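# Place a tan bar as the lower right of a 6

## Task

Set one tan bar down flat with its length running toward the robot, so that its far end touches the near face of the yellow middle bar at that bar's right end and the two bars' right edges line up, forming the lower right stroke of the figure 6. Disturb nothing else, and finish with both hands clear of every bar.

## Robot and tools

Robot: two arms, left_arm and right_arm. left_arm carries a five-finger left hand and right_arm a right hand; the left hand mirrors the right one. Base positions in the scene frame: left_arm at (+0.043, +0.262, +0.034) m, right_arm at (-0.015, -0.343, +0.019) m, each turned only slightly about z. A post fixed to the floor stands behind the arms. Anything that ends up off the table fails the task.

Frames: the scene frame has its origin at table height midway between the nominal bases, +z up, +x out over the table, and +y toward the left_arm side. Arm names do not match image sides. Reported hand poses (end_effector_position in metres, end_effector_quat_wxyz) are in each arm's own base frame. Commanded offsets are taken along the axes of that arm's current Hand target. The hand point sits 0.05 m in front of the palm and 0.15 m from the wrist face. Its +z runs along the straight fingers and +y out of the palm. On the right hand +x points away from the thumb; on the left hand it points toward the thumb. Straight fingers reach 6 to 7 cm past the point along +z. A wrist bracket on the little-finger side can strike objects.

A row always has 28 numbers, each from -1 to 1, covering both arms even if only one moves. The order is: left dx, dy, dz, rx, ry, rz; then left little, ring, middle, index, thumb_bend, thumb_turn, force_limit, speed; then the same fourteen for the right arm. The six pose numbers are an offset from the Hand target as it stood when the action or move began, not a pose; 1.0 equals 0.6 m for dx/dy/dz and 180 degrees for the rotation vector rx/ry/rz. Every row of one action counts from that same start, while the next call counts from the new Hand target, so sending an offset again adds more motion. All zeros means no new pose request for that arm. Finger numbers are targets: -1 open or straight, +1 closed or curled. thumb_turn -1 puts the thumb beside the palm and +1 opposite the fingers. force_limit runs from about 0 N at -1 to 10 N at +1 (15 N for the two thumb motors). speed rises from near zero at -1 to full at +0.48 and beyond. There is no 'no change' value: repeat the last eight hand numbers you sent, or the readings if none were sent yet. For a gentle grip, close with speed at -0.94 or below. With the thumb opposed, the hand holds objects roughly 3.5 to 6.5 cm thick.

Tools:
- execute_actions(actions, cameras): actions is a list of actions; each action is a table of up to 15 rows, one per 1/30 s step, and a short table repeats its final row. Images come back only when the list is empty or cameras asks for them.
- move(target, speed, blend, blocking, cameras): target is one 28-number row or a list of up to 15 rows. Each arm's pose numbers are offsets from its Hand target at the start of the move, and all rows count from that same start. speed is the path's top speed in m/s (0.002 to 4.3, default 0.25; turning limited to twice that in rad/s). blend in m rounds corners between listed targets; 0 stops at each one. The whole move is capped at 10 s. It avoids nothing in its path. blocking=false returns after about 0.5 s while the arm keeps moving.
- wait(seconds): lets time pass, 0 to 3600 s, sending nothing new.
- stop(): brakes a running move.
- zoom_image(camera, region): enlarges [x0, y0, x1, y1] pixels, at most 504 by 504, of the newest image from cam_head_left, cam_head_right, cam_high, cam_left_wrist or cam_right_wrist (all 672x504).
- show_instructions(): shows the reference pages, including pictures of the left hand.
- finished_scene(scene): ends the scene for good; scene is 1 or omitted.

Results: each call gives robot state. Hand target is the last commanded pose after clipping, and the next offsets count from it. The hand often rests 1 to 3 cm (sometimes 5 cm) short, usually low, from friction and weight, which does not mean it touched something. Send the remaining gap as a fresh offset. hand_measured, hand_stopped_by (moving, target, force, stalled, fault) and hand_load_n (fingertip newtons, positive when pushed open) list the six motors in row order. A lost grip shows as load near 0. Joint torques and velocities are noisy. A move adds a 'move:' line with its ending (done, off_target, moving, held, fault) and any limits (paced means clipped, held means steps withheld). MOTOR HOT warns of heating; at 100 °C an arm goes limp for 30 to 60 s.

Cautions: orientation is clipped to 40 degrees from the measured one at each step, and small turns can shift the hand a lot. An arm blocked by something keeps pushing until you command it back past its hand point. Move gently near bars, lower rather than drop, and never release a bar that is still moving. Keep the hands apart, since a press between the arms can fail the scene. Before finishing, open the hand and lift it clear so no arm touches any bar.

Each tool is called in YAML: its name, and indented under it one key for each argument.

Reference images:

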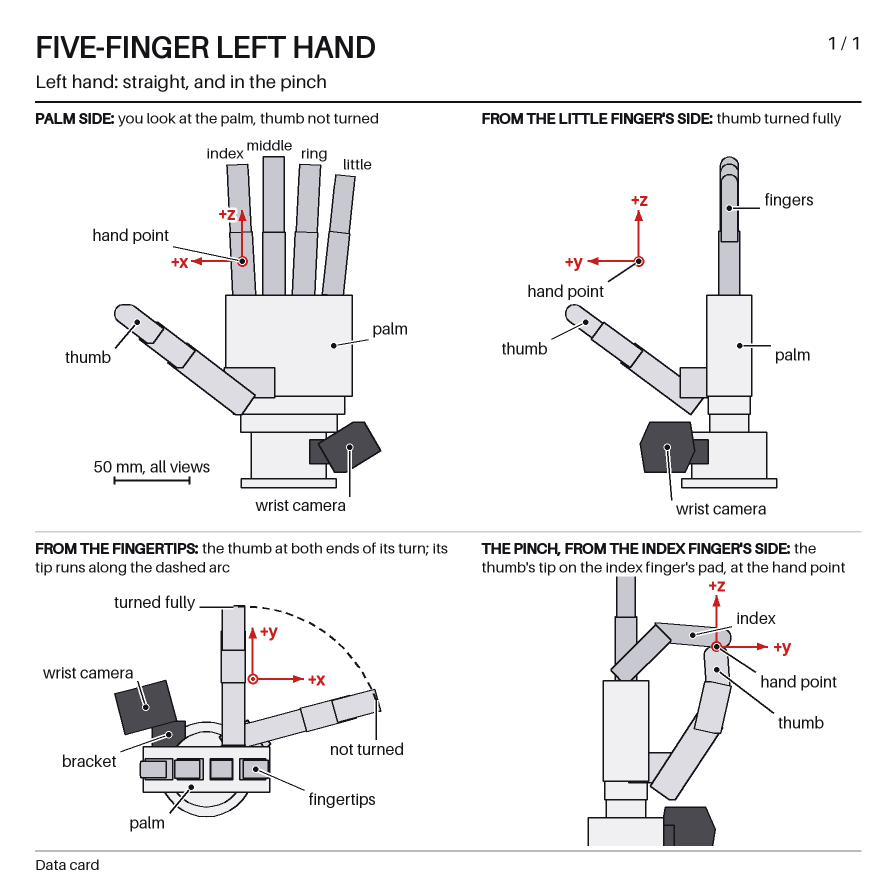

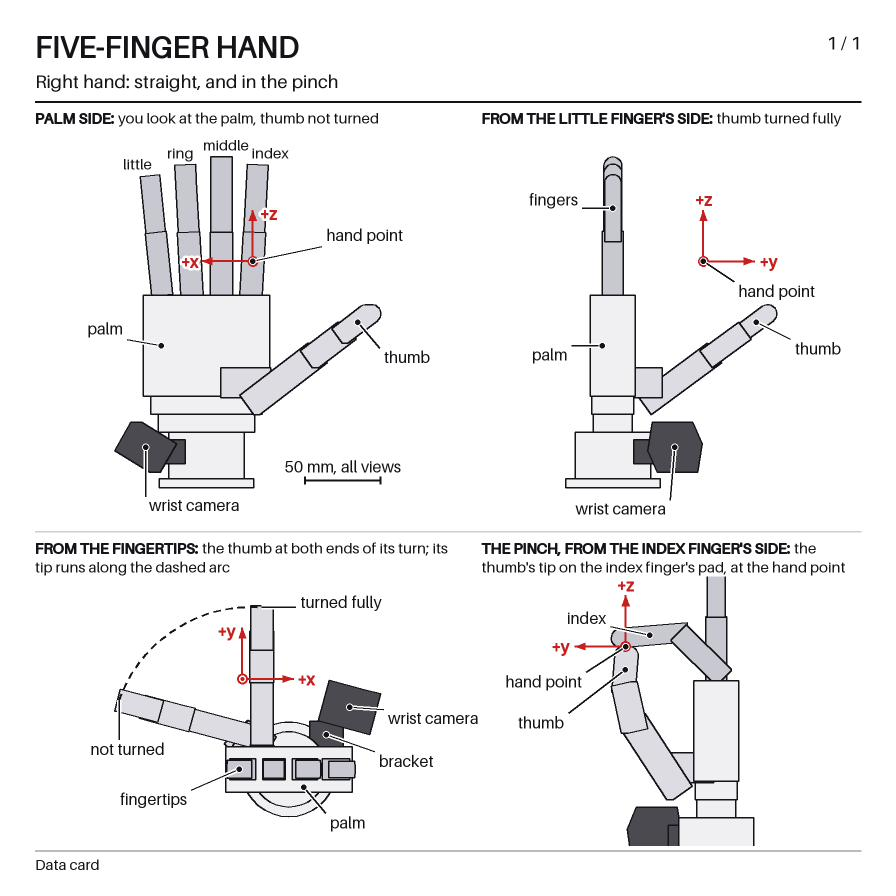

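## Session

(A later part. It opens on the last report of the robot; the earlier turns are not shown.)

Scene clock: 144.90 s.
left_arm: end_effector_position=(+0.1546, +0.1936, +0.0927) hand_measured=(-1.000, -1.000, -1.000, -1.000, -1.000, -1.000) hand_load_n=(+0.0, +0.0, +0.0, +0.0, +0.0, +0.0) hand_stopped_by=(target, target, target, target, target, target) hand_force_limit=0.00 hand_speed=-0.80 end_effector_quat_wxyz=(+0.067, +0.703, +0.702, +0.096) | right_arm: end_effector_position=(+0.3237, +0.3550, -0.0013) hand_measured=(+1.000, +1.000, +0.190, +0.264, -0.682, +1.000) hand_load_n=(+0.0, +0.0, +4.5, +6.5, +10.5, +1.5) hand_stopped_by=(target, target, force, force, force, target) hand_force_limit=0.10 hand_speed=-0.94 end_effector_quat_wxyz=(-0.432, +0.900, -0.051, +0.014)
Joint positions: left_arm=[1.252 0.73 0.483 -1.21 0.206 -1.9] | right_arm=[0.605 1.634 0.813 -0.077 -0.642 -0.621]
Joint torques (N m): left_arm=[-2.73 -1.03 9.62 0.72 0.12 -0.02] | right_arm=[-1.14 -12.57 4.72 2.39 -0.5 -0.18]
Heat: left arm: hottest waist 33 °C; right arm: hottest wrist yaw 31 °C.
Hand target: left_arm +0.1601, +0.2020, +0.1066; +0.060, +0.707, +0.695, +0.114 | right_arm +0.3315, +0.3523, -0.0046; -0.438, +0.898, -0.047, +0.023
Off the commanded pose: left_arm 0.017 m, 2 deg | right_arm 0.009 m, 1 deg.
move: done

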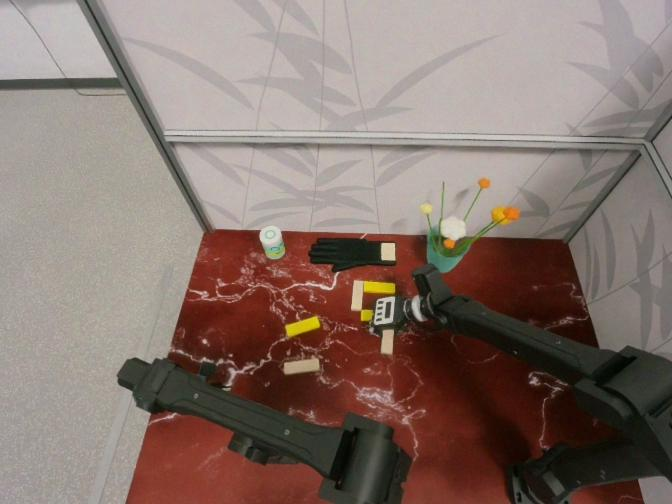

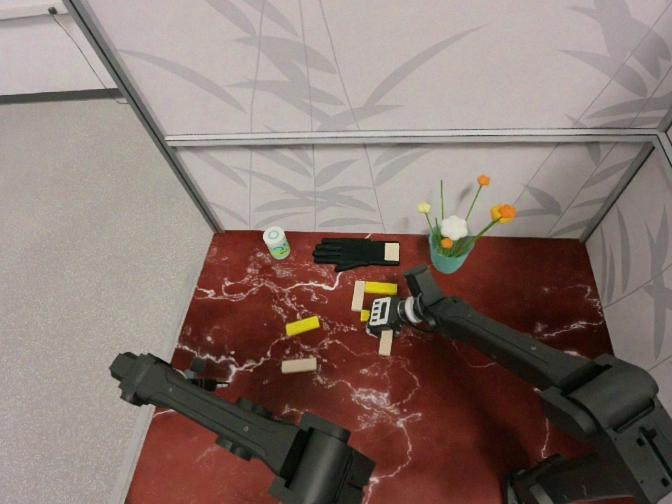

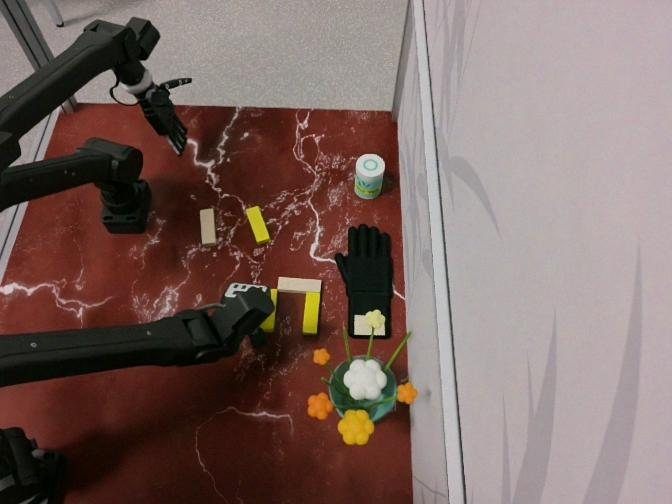

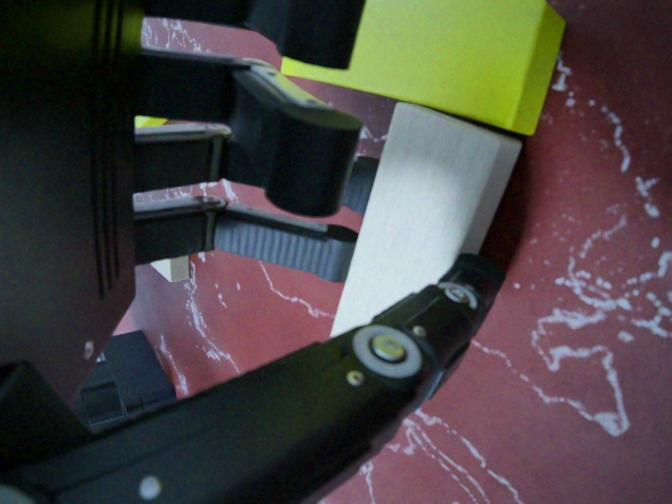

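move:
  target:
    - [0,0,0,0,0,0,-1,-1,-1,-1,-1,-1,0,-0.8,-0.001,-0.0488,-0.0456,0,-0.0131,-0.0102,1,1,0.3,0.36,-0.5,1,0.1,-0.94]
    - [0,0,0,0,0,0,-1,-1,-1,-1,-1,-1,0,-0.8,-0.001,0.0037,-0.0047,0,-0.0131,-0.0102,1,1,0.3,0.36,-0.5,1,0.1,-0.94]
  speed: 0.05
  cameras: ["cam_head_left","cam_head_right","cam_high","cam_right_wrist"]

zoom_image:
  camera: "cam_head_right"
  region: [340, 270, 440, 370]

zoom_image:
  camera: "cam_head_left"
  region: [340, 280, 440, 380]

zoom_image:
  camera: "cam_right_wrist"
  region: [380, 0, 620, 180]

Scene clock: 149.17 s.
left_arm: end_effector_position=(+0.1546, +0.1936, +0.0927) hand_measured=(-1.000, -1.000, -1.000, -1.000, -1.000, -1.000) hand_load_n=(+0.0, +0.0, +0.0, +0.0, +0.0, +0.0) hand_stopped_by=(target, target, target, target, target, target) hand_force_limit=0.00 hand_speed=-0.80 end_effector_quat_wxyz=(+0.067, +0.703, +0.702, +0.096) | right_arm: end_effector_position=(+0.3163, +0.3470, -0.0051) hand_measured=(+1.000, +1.000, +0.190, +0.264, -0.682, +1.000) hand_load_n=(+0.0, +0.0, +5.0, +6.0, +10.5, +1.0) hand_stopped_by=(target, target, force, force, force, target) hand_force_limit=0.10 hand_speed=-0.94 end_effector_quat_wxyz=(-0.430, +0.902, -0.029, -0.002)
Joint positions: left_arm=[1.252 0.73 0.483 -1.21 0.206 -1.9] | right_arm=[0.593 1.637 0.813 -0.126 -0.684 -0.687]
Joint torques (N m): left_arm=[-2.73 -1.08 9.62 0.73 0.12 -0.03] | right_arm=[-1.03 -12.16 5.81 2.3 -0.44 -0.16]
Heat: left arm: hottest waist 33 °C; right arm: hottest wrist yaw 31 °C.
Hand target: left_arm +0.1601, +0.2020, +0.1066; +0.060, +0.707, +0.695, +0.114 | right_arm +0.3305, +0.3488, -0.0046; -0.438, +0.898, -0.023, +0.011
Off the commanded pose: left_arm 0.017 m, 2 deg | right_arm 0.014 m, 2 deg.
move: off_target (right_arm)

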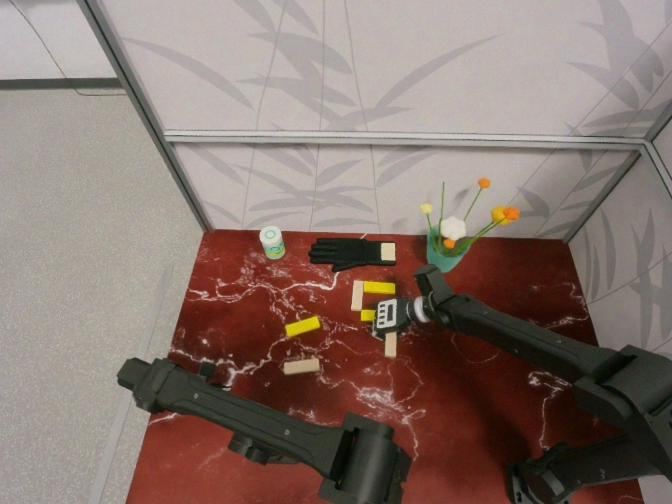

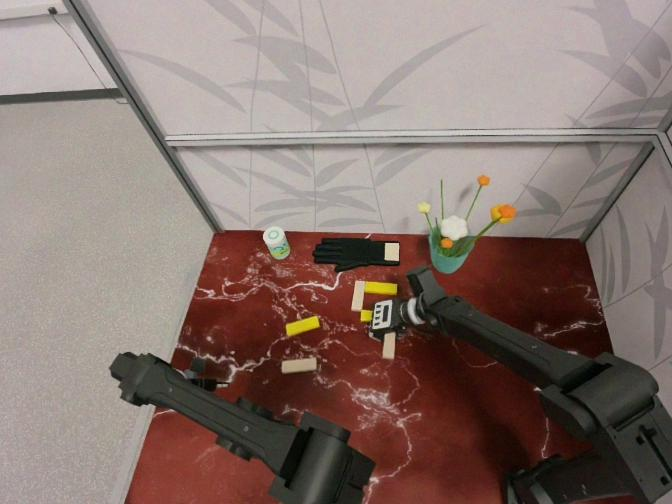

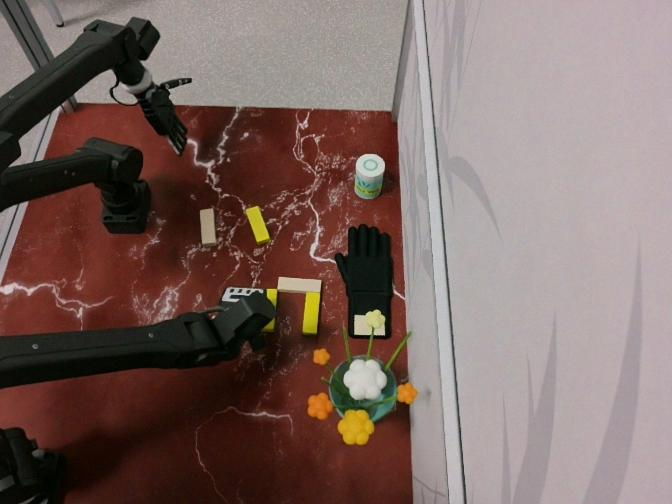

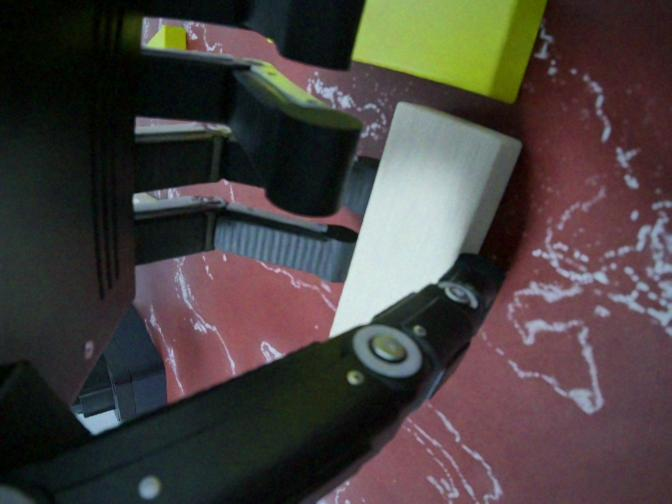

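Scaled by 5.040.

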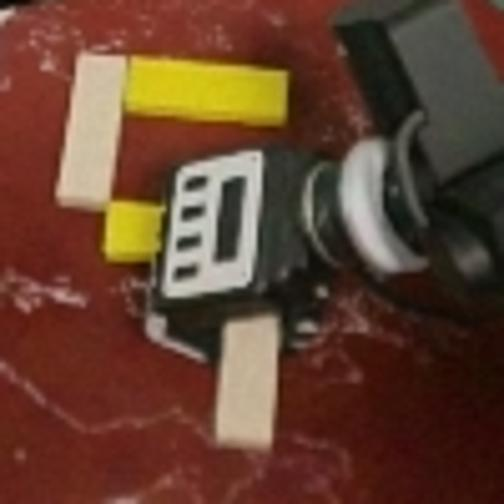

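Scaled by 5.040.

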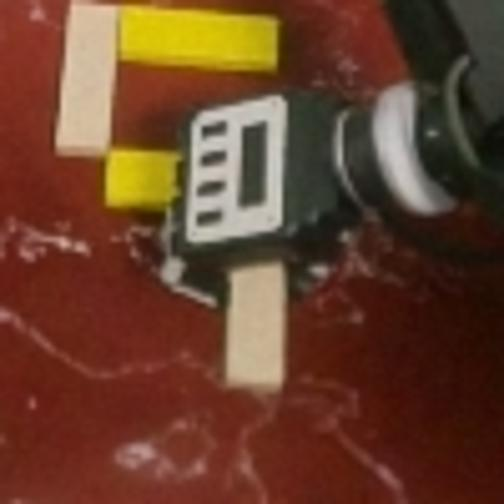

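Scaled by 2.100 from the camera's image (finer frame: 960x720).

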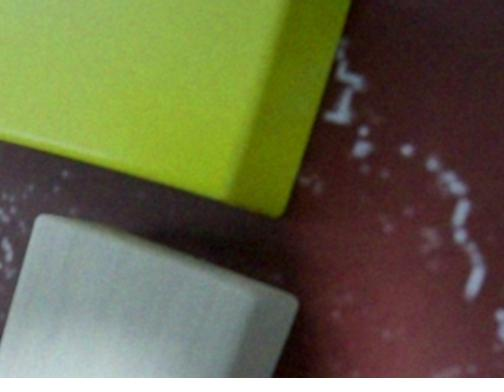

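move:
  target:
    - [0,0,0,0,0,0,-1,-1,-1,-1,-1,-1,0,-0.8,0.0028,-0.0776,-0.0483,0,0,0,1,1,0.3,0.36,-0.5,1,0.1,-0.94]
    - [0,0,0,0,0,0,-1,-1,-1,-1,-1,-1,0,-0.8,0.0028,-0.012,0.0029,0,0,0,1,1,0.3,0.36,-0.5,1,0.1,-0.94]
  speed: 0.06
  cameras: ["cam_head_left","cam_head_right","cam_high","cam_right_wrist"]

zoom_image:
  camera: "cam_head_right"
  region: [340, 270, 440, 370]

zoom_image:
  camera: "cam_head_left"
  region: [340, 280, 440, 380]

zoom_image:
  camera: "cam_right_wrist"
  region: [380, 0, 620, 180]

Scene clock: 152.67 s.
left_arm: end_effector_position=(+0.1546, +0.1936, +0.0927) hand_measured=(-1.000, -1.000, -1.000, -1.000, -1.000, -1.000) hand_load_n=(+0.0, +0.0, +0.0, +0.0, +0.0, +0.0) hand_stopped_by=(target, target, target, target, target, target) hand_force_limit=0.00 hand_speed=-0.80 end_effector_quat_wxyz=(+0.067, +0.703, +0.702, +0.096) | right_arm: end_effector_position=(+0.3253, +0.3530, +0.0016) hand_measured=(+1.000, +1.000, +0.190, +0.264, -0.682, +1.000) hand_load_n=(+0.0, +0.5, +4.5, +6.5, +10.5, +1.0) hand_stopped_by=(target, target, force, force, force, target) hand_force_limit=0.10 hand_speed=-0.94 end_effector_quat_wxyz=(-0.433, +0.901, -0.026, +0.002)
Joint positions: left_arm=[1.252 0.73 0.483 -1.21 0.206 -1.9] | right_arm=[0.593 1.641 0.84 -0.136 -0.684 -0.687]
Joint torques (N m): left_arm=[-2.73 -1.08 9.63 0.75 0.13 -0.02] | right_arm=[-0.26 -12.86 5.14 2.29 -0.25 -0.06]
Heat: left arm: hottest waist 33 °C; right arm: hottest waist 30 °C.
Hand target: left_arm +0.1601, +0.2020, +0.1066; +0.060, +0.707, +0.695, +0.114 | right_arm +0.3325, +0.3545, +0.0000; -0.438, +0.898, -0.023, +0.011
Off the commanded pose: left_arm 0.017 m, 2 deg | right_arm 0.008 m, 1 deg.
move: done

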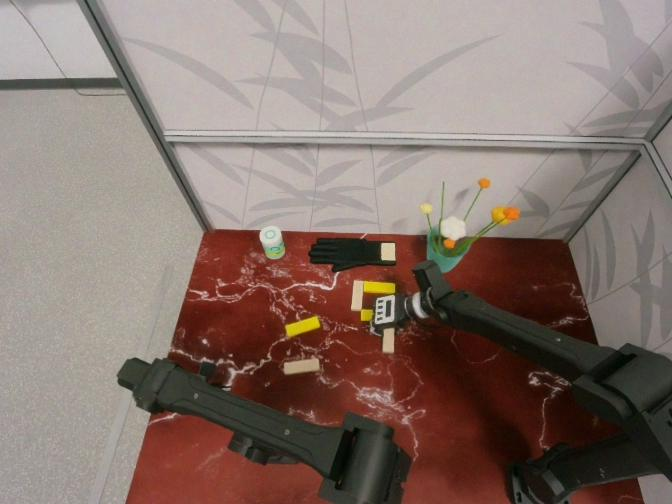

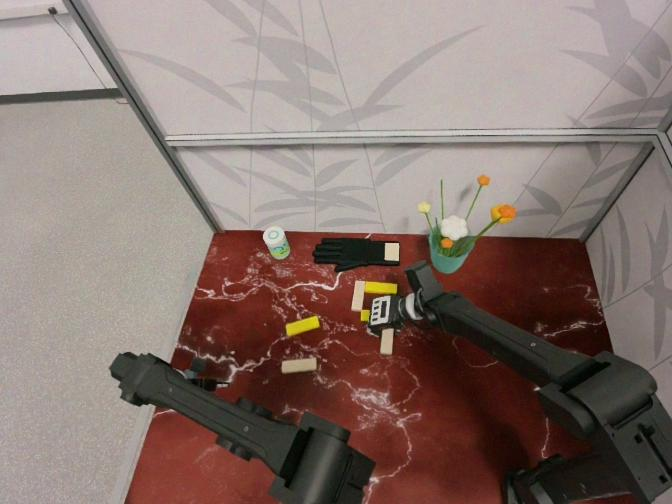

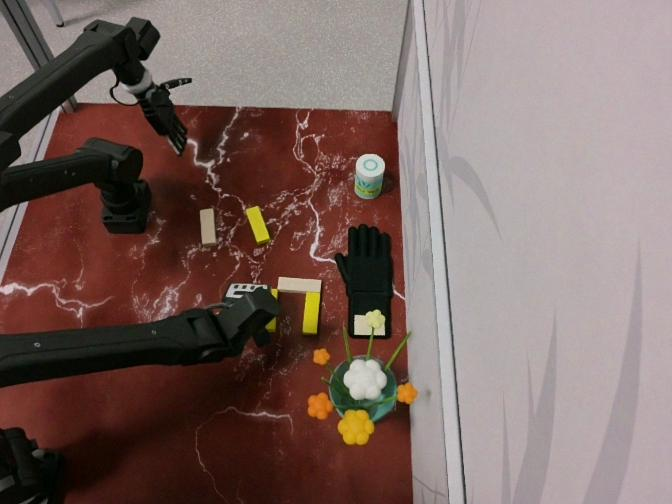

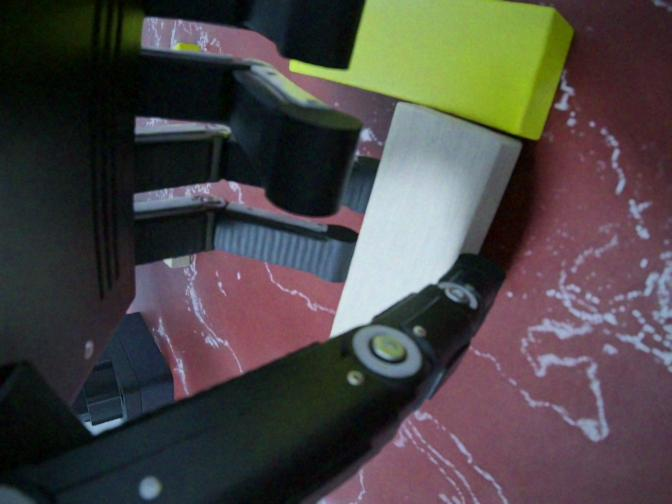

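Scaled by 5.040.

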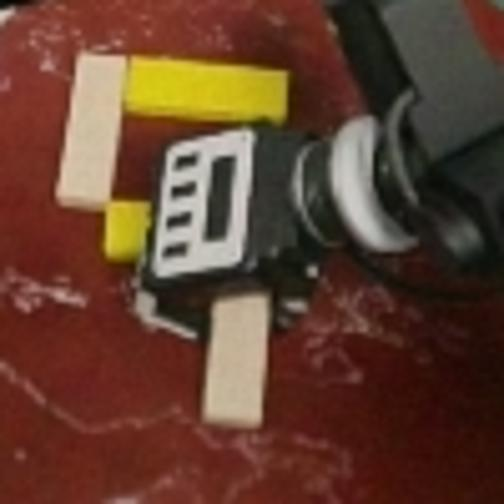

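Scaled by 5.040.

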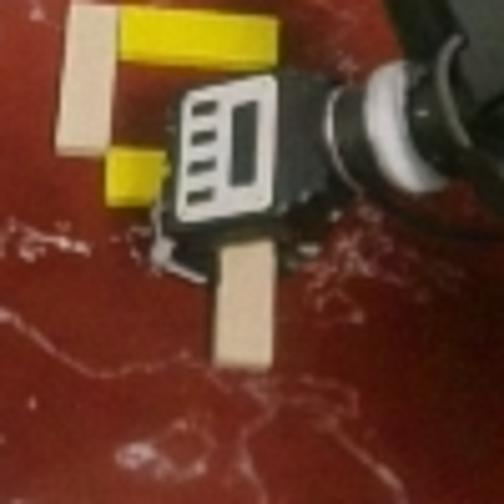

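Scaled by 2.100 from the camera's image (finer frame: 960x720).

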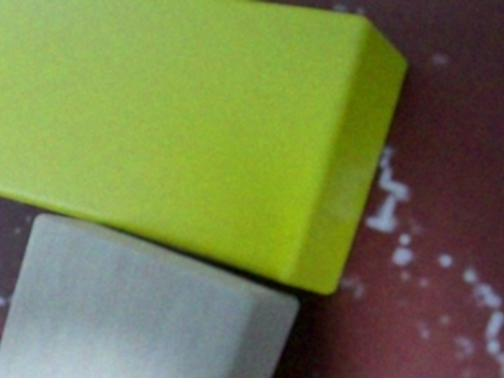

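move:
  target: [0,0,0,0,0,0,-1,-1,-1,-1,-1,-1,0,-0.8,0.0,0.0066,0.0051,0,0,0,1,1,0.3,0.36,-0.5,1,0.1,-0.94]
  speed: 0.03
  cameras: ["cam_head_left","cam_head_right","cam_high","cam_right_wrist"]

zoom_image:
  camera: "cam_head_right"
  region: [340, 270, 440, 370]

zoom_image:
  camera: "cam_head_left"
  region: [340, 280, 440, 380]

zoom_image:
  camera: "cam_right_wrist"
  region: [380, 0, 620, 180]

Scene clock: 154.07 s.
left_arm: end_effector_position=(+0.1546, +0.1936, +0.0927) hand_measured=(-1.000, -1.000, -1.000, -1.000, -1.000, -1.000) hand_load_n=(+0.0, +0.0, +0.0, +0.0, +0.0, +0.0) hand_stopped_by=(target, target, target, target, target, target) hand_force_limit=0.00 hand_speed=-0.80 end_effector_quat_wxyz=(+0.067, +0.703, +0.702, +0.096) | right_arm: end_effector_position=(+0.3270, +0.3542, -0.0019) hand_measured=(+1.000, +1.000, +0.190, +0.264, -0.682, +1.000) hand_load_n=(-0.5, +0.0, +5.0, +6.5, +10.5, +1.5) hand_stopped_by=(target, target, force, force, force, target) hand_force_limit=0.10 hand_speed=-0.94 end_effector_quat_wxyz=(-0.434, +0.900, -0.026, +0.004)
Joint positions: left_arm=[1.252 0.73 0.483 -1.21 0.206 -1.9] | right_arm=[0.593 1.652 0.84 -0.121 -0.684 -0.687]
Joint torques (N m): left_arm=[-2.73 -1.03 9.63 0.76 0.13 -0.02] | right_arm=[-0.26 -12.86 4.81 2.3 -0.25 -0.06]
Heat: left arm: hottest waist 33 °C; right arm: hottest waist 30 °C.
Hand target: left_arm +0.1601, +0.2020, +0.1066; +0.060, +0.707, +0.695, +0.114 | right_arm +0.3325, +0.3545, -0.0050; -0.438, +0.898, -0.023, +0.011
Off the commanded pose: left_arm 0.017 m, 2 deg | right_arm 0.006 m, 1 deg.
move: done

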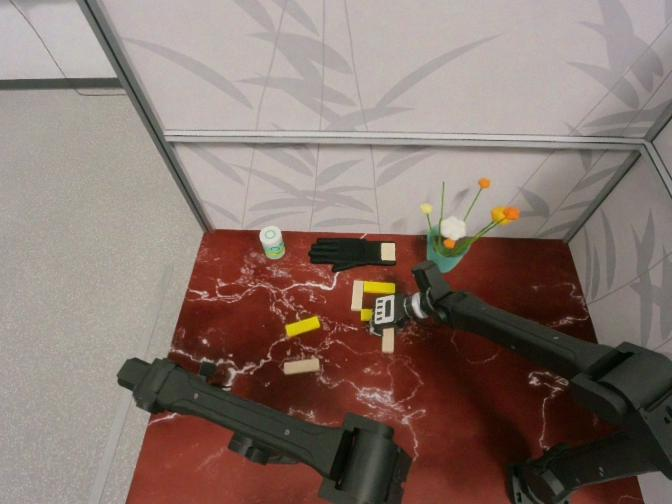

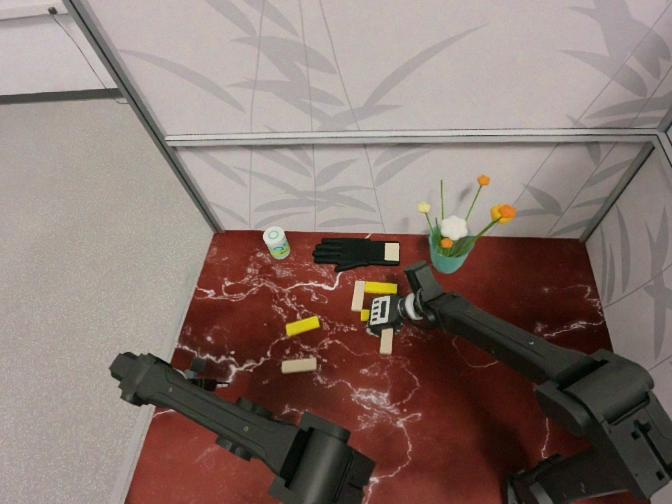

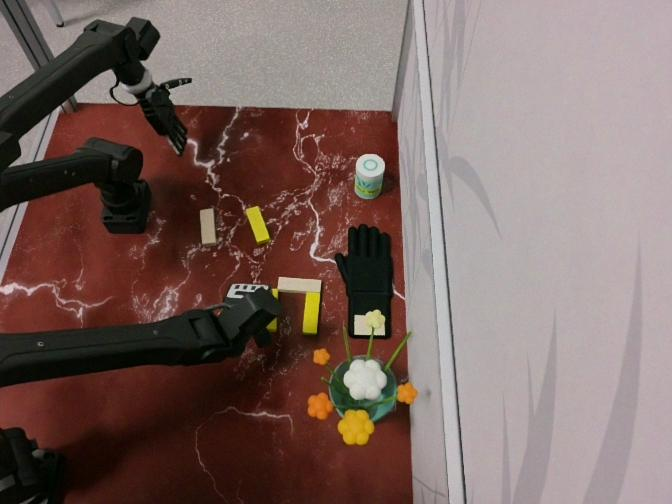

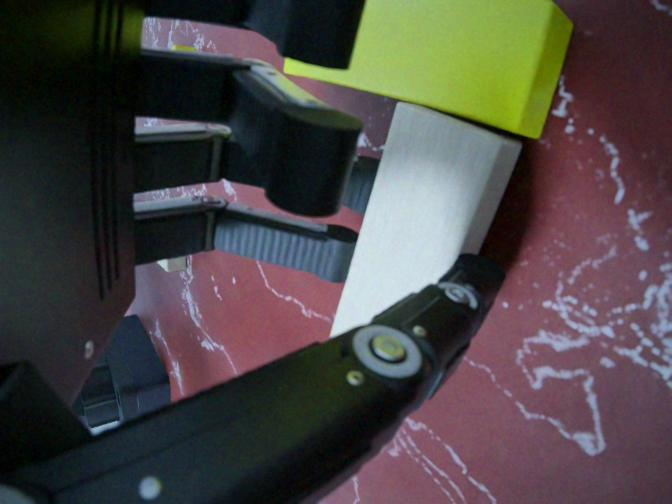

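Scaled by 5.040.

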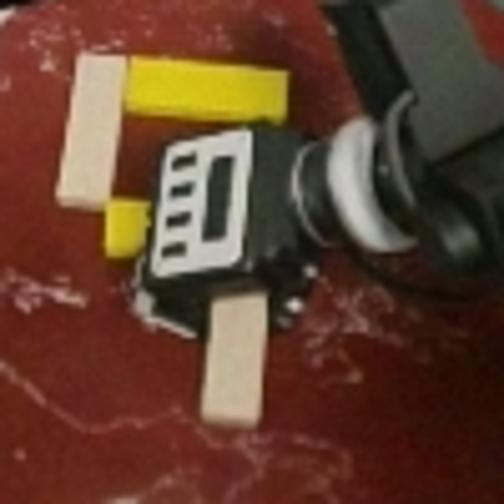

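Scaled by 5.040.

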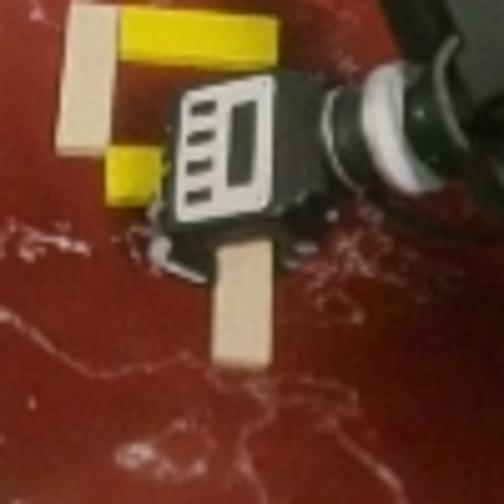

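Scaled by 2.100 from the camera's image (finer frame: 960x720).

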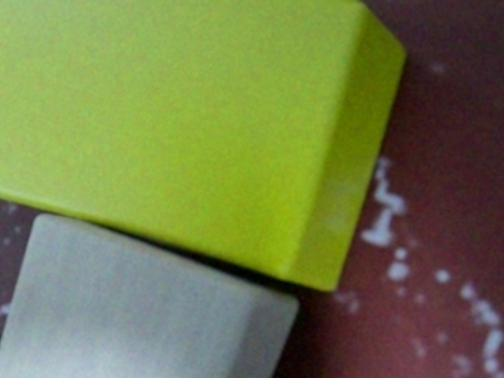

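zoom_image:
  camera: "cam_head_left"
  region: [345, 275, 405, 325]

zoom_image:
  camera: "cam_high"
  region: [235, 265, 335, 345]

Scaled by 8.400.

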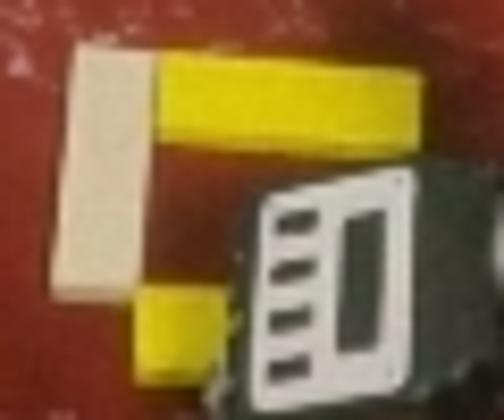

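Scaled by 5.040.

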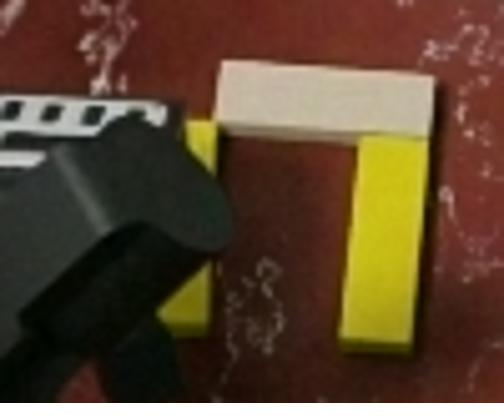

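move:
  target:
    - [0,0,0,0,0,0,-1,-1,-1,-1,-1,-1,0,-0.8,-0.0133,-0.0127,-0.0107,0,0,0,1,1,0.3,0.36,-0.5,1,0.1,-0.94]
    - [0,0,0,0,0,0,-1,-1,-1,-1,-1,-1,0,-0.8,-0.0832,-0.0386,-0.0316,0,0.0052,0.0041,1,1,0.3,0.36,-0.5,1,0.1,-0.94]
    - [0,0,0,0,0,0,-1,-1,-1,-1,-1,-1,0,-0.8,-0.0832,0.0034,0.0011,0,0.0052,0.0041,1,1,0.3,0.36,-0.5,1,0.1,-0.94]
  speed: 0.06
  cameras: ["cam_head_left","cam_head_right","cam_high","cam_right_wrist"]

zoom_image:
  camera: "cam_head_right"
  region: [340, 270, 440, 370]

zoom_image:
  camera: "cam_head_left"
  region: [340, 280, 440, 380]

zoom_image:
  camera: "cam_high"
  region: [235, 265, 335, 345]

Scene clock: 158.80 s.
left_arm: end_effector_position=(+0.1546, +0.1936, +0.0927) hand_measured=(-1.000, -1.000, -1.000, -1.000, -1.000, -1.000) hand_load_n=(+0.0, +0.0, +0.0, +0.0, +0.0, +0.0) hand_stopped_by=(target, target, target, target, target, target) hand_force_limit=0.00 hand_speed=-0.80 end_effector_quat_wxyz=(+0.067, +0.703, +0.702, +0.096) | right_arm: end_effector_position=(+0.2822, +0.3526, -0.0041) hand_measured=(+1.000, +1.000, +0.190, +0.264, -0.682, +1.000) hand_load_n=(+0.0, +0.0, +5.0, +5.5, +10.5, +0.5) hand_stopped_by=(target, target, force, force, force, target) hand_force_limit=0.10 hand_speed=-0.94 end_effector_quat_wxyz=(-0.435, +0.900, -0.036, +0.013)
Joint positions: left_arm=[1.252 0.73 0.483 -1.21 0.206 -1.9] | right_arm=[0.659 1.568 0.71 -0.015 -0.624 -0.6]
Joint torques (N m): left_arm=[-2.73 -1.08 9.65 0.72 0.12 -0.02] | right_arm=[0.62 -11.22 4.59 2.43 -0.1 0.04]
Heat: left arm: hottest waist 33 °C; right arm: hottest waist 30 °C.
Hand target: left_arm +0.1601, +0.2020, +0.1066; +0.060, +0.707, +0.695, +0.114 | right_arm +0.2826, +0.3564, -0.0070; -0.438, +0.898, -0.033, +0.016
Off the commanded pose: left_arm 0.017 m, 2 deg | right_arm 0.005 m, 1 deg.
move: done

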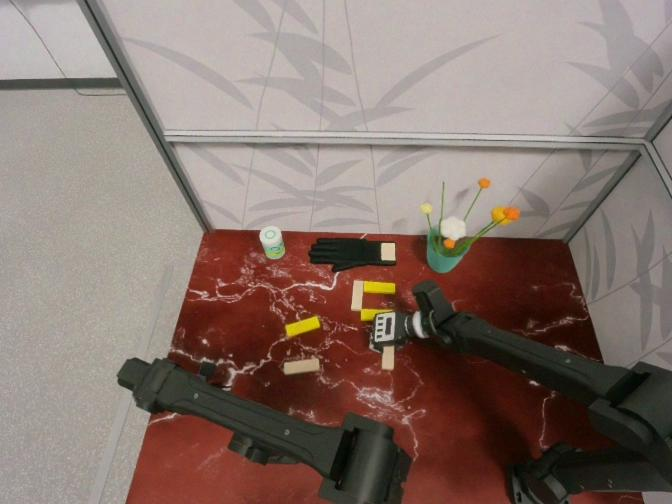

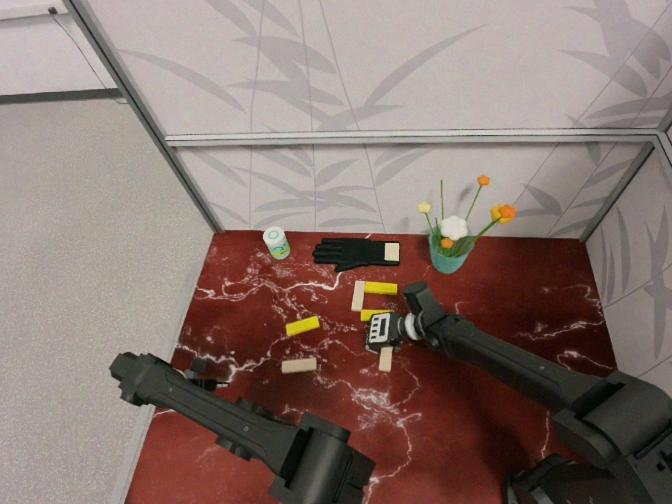

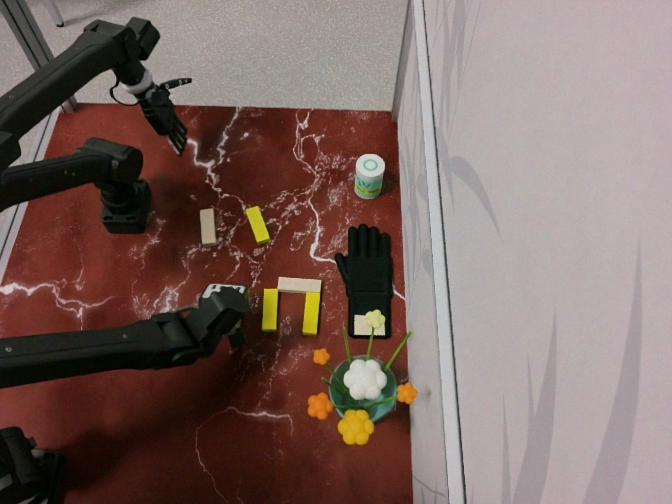

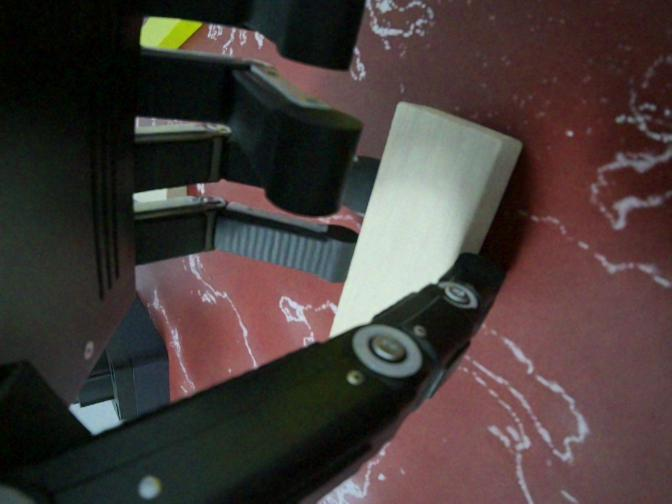

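Scaled by 5.040.

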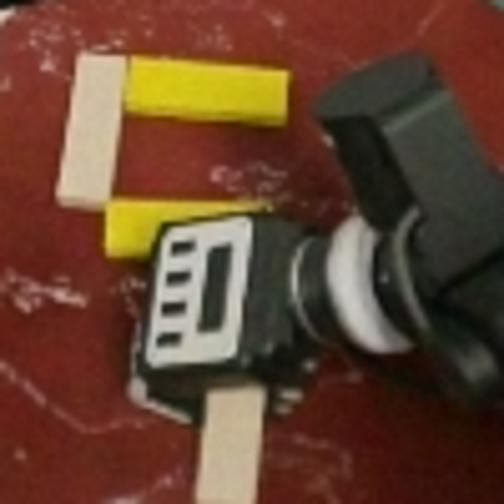

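Scaled by 5.040.

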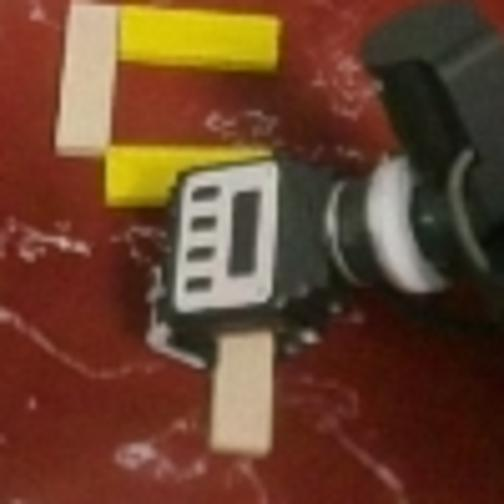

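Scaled by 5.040.

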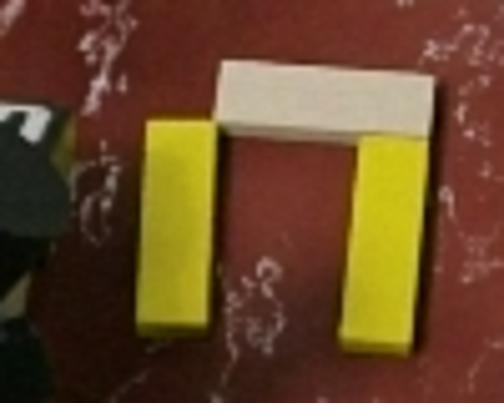

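move:
  target:
    - [0,0,0,0,0,0,-1,-1,-1,-1,-1,-1,0,-0.8,0,0,0,0,0,0,1,1,0.3,0.36,-0.9,1,0.1,-0.8]
    - [0,0,0,0,0,0,-1,-1,-1,-1,-1,-1,0,-0.8,0,0,0,0,0,0,1,1,0.08,0.15,-1,1,0.1,-0.8]
  speed: 0.05
  cameras: ["cam_head_left","cam_right_wrist"]

Scene clock: 163.33 s.
left_arm: end_effector_position=(+0.1546, +0.1936, +0.0927) hand_measured=(-1.000, -1.000, -1.000, -1.000, -1.000, -1.000) hand_load_n=(+0.0, +0.0, +0.0, +0.0, +0.0, +0.0) hand_stopped_by=(target, target, target, target, target, target) hand_force_limit=0.00 hand_speed=-0.80 end_effector_quat_wxyz=(+0.067, +0.703, +0.702, +0.096) | right_arm: end_effector_position=(+0.2825, +0.3528, -0.0040) hand_measured=(+1.000, +1.000, +0.080, +0.150, -1.000, +1.000) hand_load_n=(+0.0, +0.5, +0.0, +0.0, +0.0, +0.0) hand_stopped_by=(target, target, target, target, target, target) hand_force_limit=0.10 hand_speed=-0.80 end_effector_quat_wxyz=(-0.435, +0.900, -0.035, +0.014)
Joint positions: left_arm=[1.252 0.73 0.483 -1.21 0.206 -1.9] | right_arm=[0.659 1.568 0.71 -0.014 -0.624 -0.6]
Joint torques (N m): left_arm=[-2.84 -1.08 9.63 0.75 0.13 -0.02] | right_arm=[0.62 -11.22 4.59 2.37 -0.09 0.03]
Heat: left arm: hottest waist 33 °C; right arm: hottest waist 30 °C.
Hand target: left_arm +0.1601, +0.2020, +0.1066; +0.060, +0.707, +0.695, +0.114 | right_arm +0.2826, +0.3564, -0.0070; -0.438, +0.898, -0.033, +0.016
Off the commanded pose: left_arm 0.017 m, 2 deg | right_arm 0.005 m, 1 deg.
move: done

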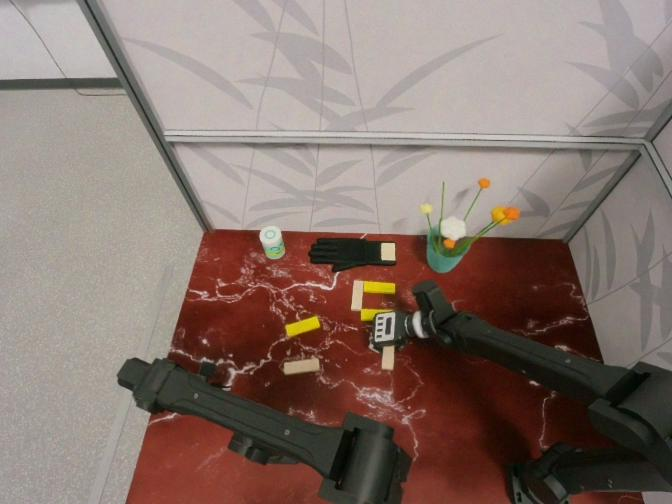

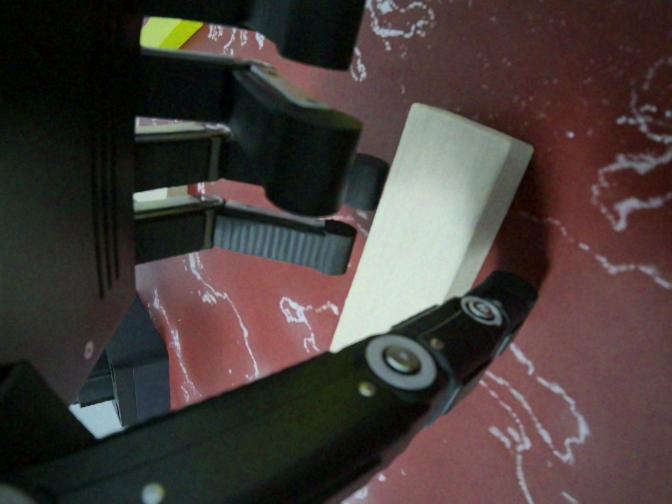

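move:
  target: [0,0,0,0,0,0,-1,-1,-1,-1,-1,-1,0,-0.8,0,-0.118,-0.092,0,0,0,1,1,0.08,0.15,-1,1,0.1,-0.8]
  speed: 0.1
  cameras: ["cam_head_left","cam_head_right","cam_high","cam_right_wrist"]

zoom_image:
  camera: "cam_high"
  region: [200, 265, 340, 365]

Scene clock: 165.50 s.
left_arm: end_effector_position=(+0.1546, +0.1936, +0.0927) hand_measured=(-1.000, -1.000, -1.000, -1.000, -1.000, -1.000) hand_load_n=(+0.0, +0.0, +0.0, +0.0, +0.0, +0.0) hand_stopped_by=(target, target, target, target, target, target) hand_force_limit=0.00 hand_speed=-0.80 end_effector_quat_wxyz=(+0.067, +0.703, +0.702, +0.096) | right_arm: end_effector_position=(+0.2682, +0.3418, +0.0587) hand_measured=(+1.000, +1.000, +0.080, +0.150, -1.000, +1.000) hand_load_n=(+0.0, +0.0, +0.0, +0.0, +0.0, +0.0) hand_stopped_by=(target, target, target, target, target, target) hand_force_limit=0.10 hand_speed=-0.80 end_effector_quat_wxyz=(-0.423, +0.905, -0.042, -0.001)
Joint positions: left_arm=[1.252 0.73 0.483 -1.21 0.206 -1.9] | right_arm=[0.659 1.398 0.757 -0.273 -0.624 -0.6]
Joint torques (N m): left_arm=[-2.78 -1.08 9.63 0.72 0.13 -0.03] | right_arm=[0.5 -11.93 9.07 0.84 -0.12 0.04]
Heat: left arm: hottest waist 33 °C; right arm: hottest waist 30 °C.
Hand target: left_arm +0.1601, +0.2020, +0.1066; +0.060, +0.707, +0.695, +0.114 | right_arm +0.2826, +0.3564, +0.0828; -0.438, +0.898, -0.033, +0.016
Off the commanded pose: left_arm 0.017 m, 2 deg | right_arm 0.032 m, 3 deg.
move: off_target (right_arm)

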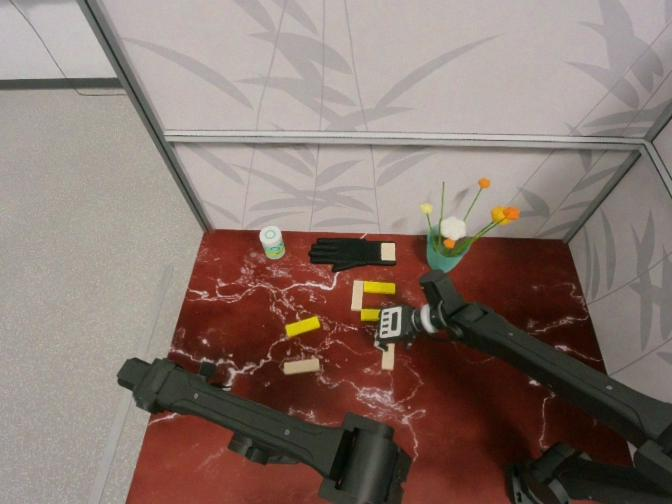

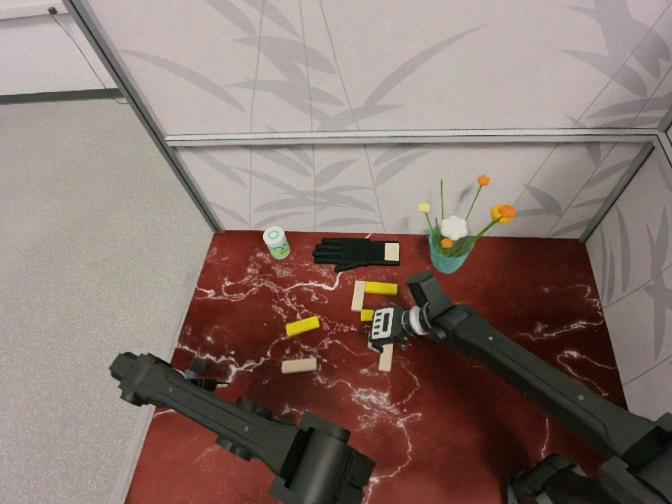

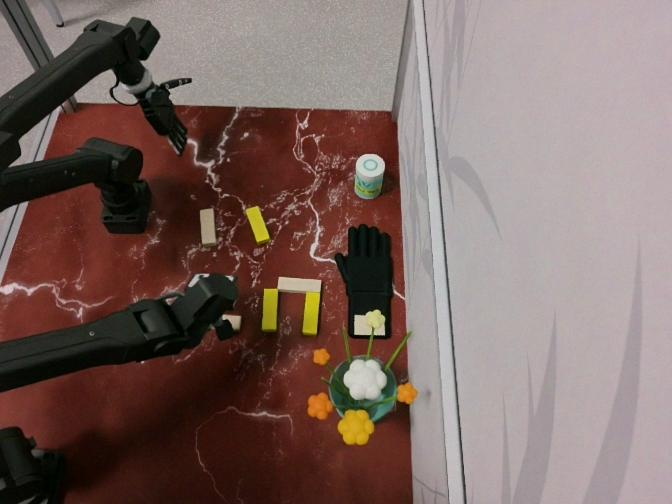

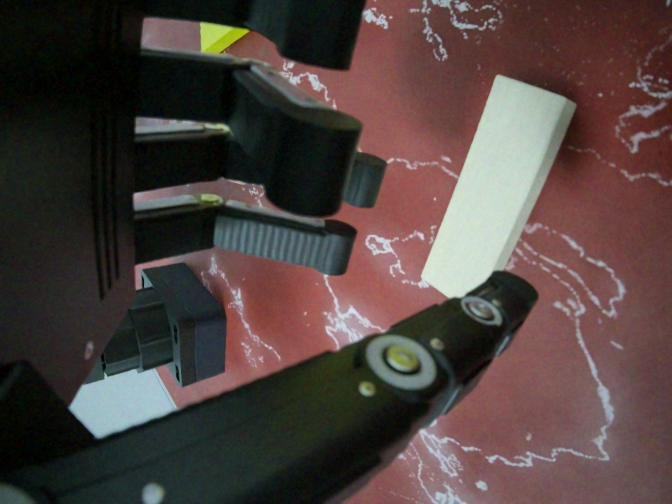

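Scaled by 3.600.

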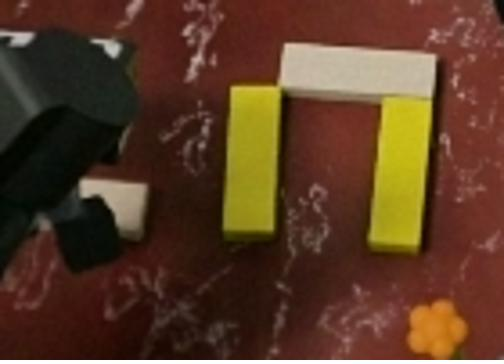

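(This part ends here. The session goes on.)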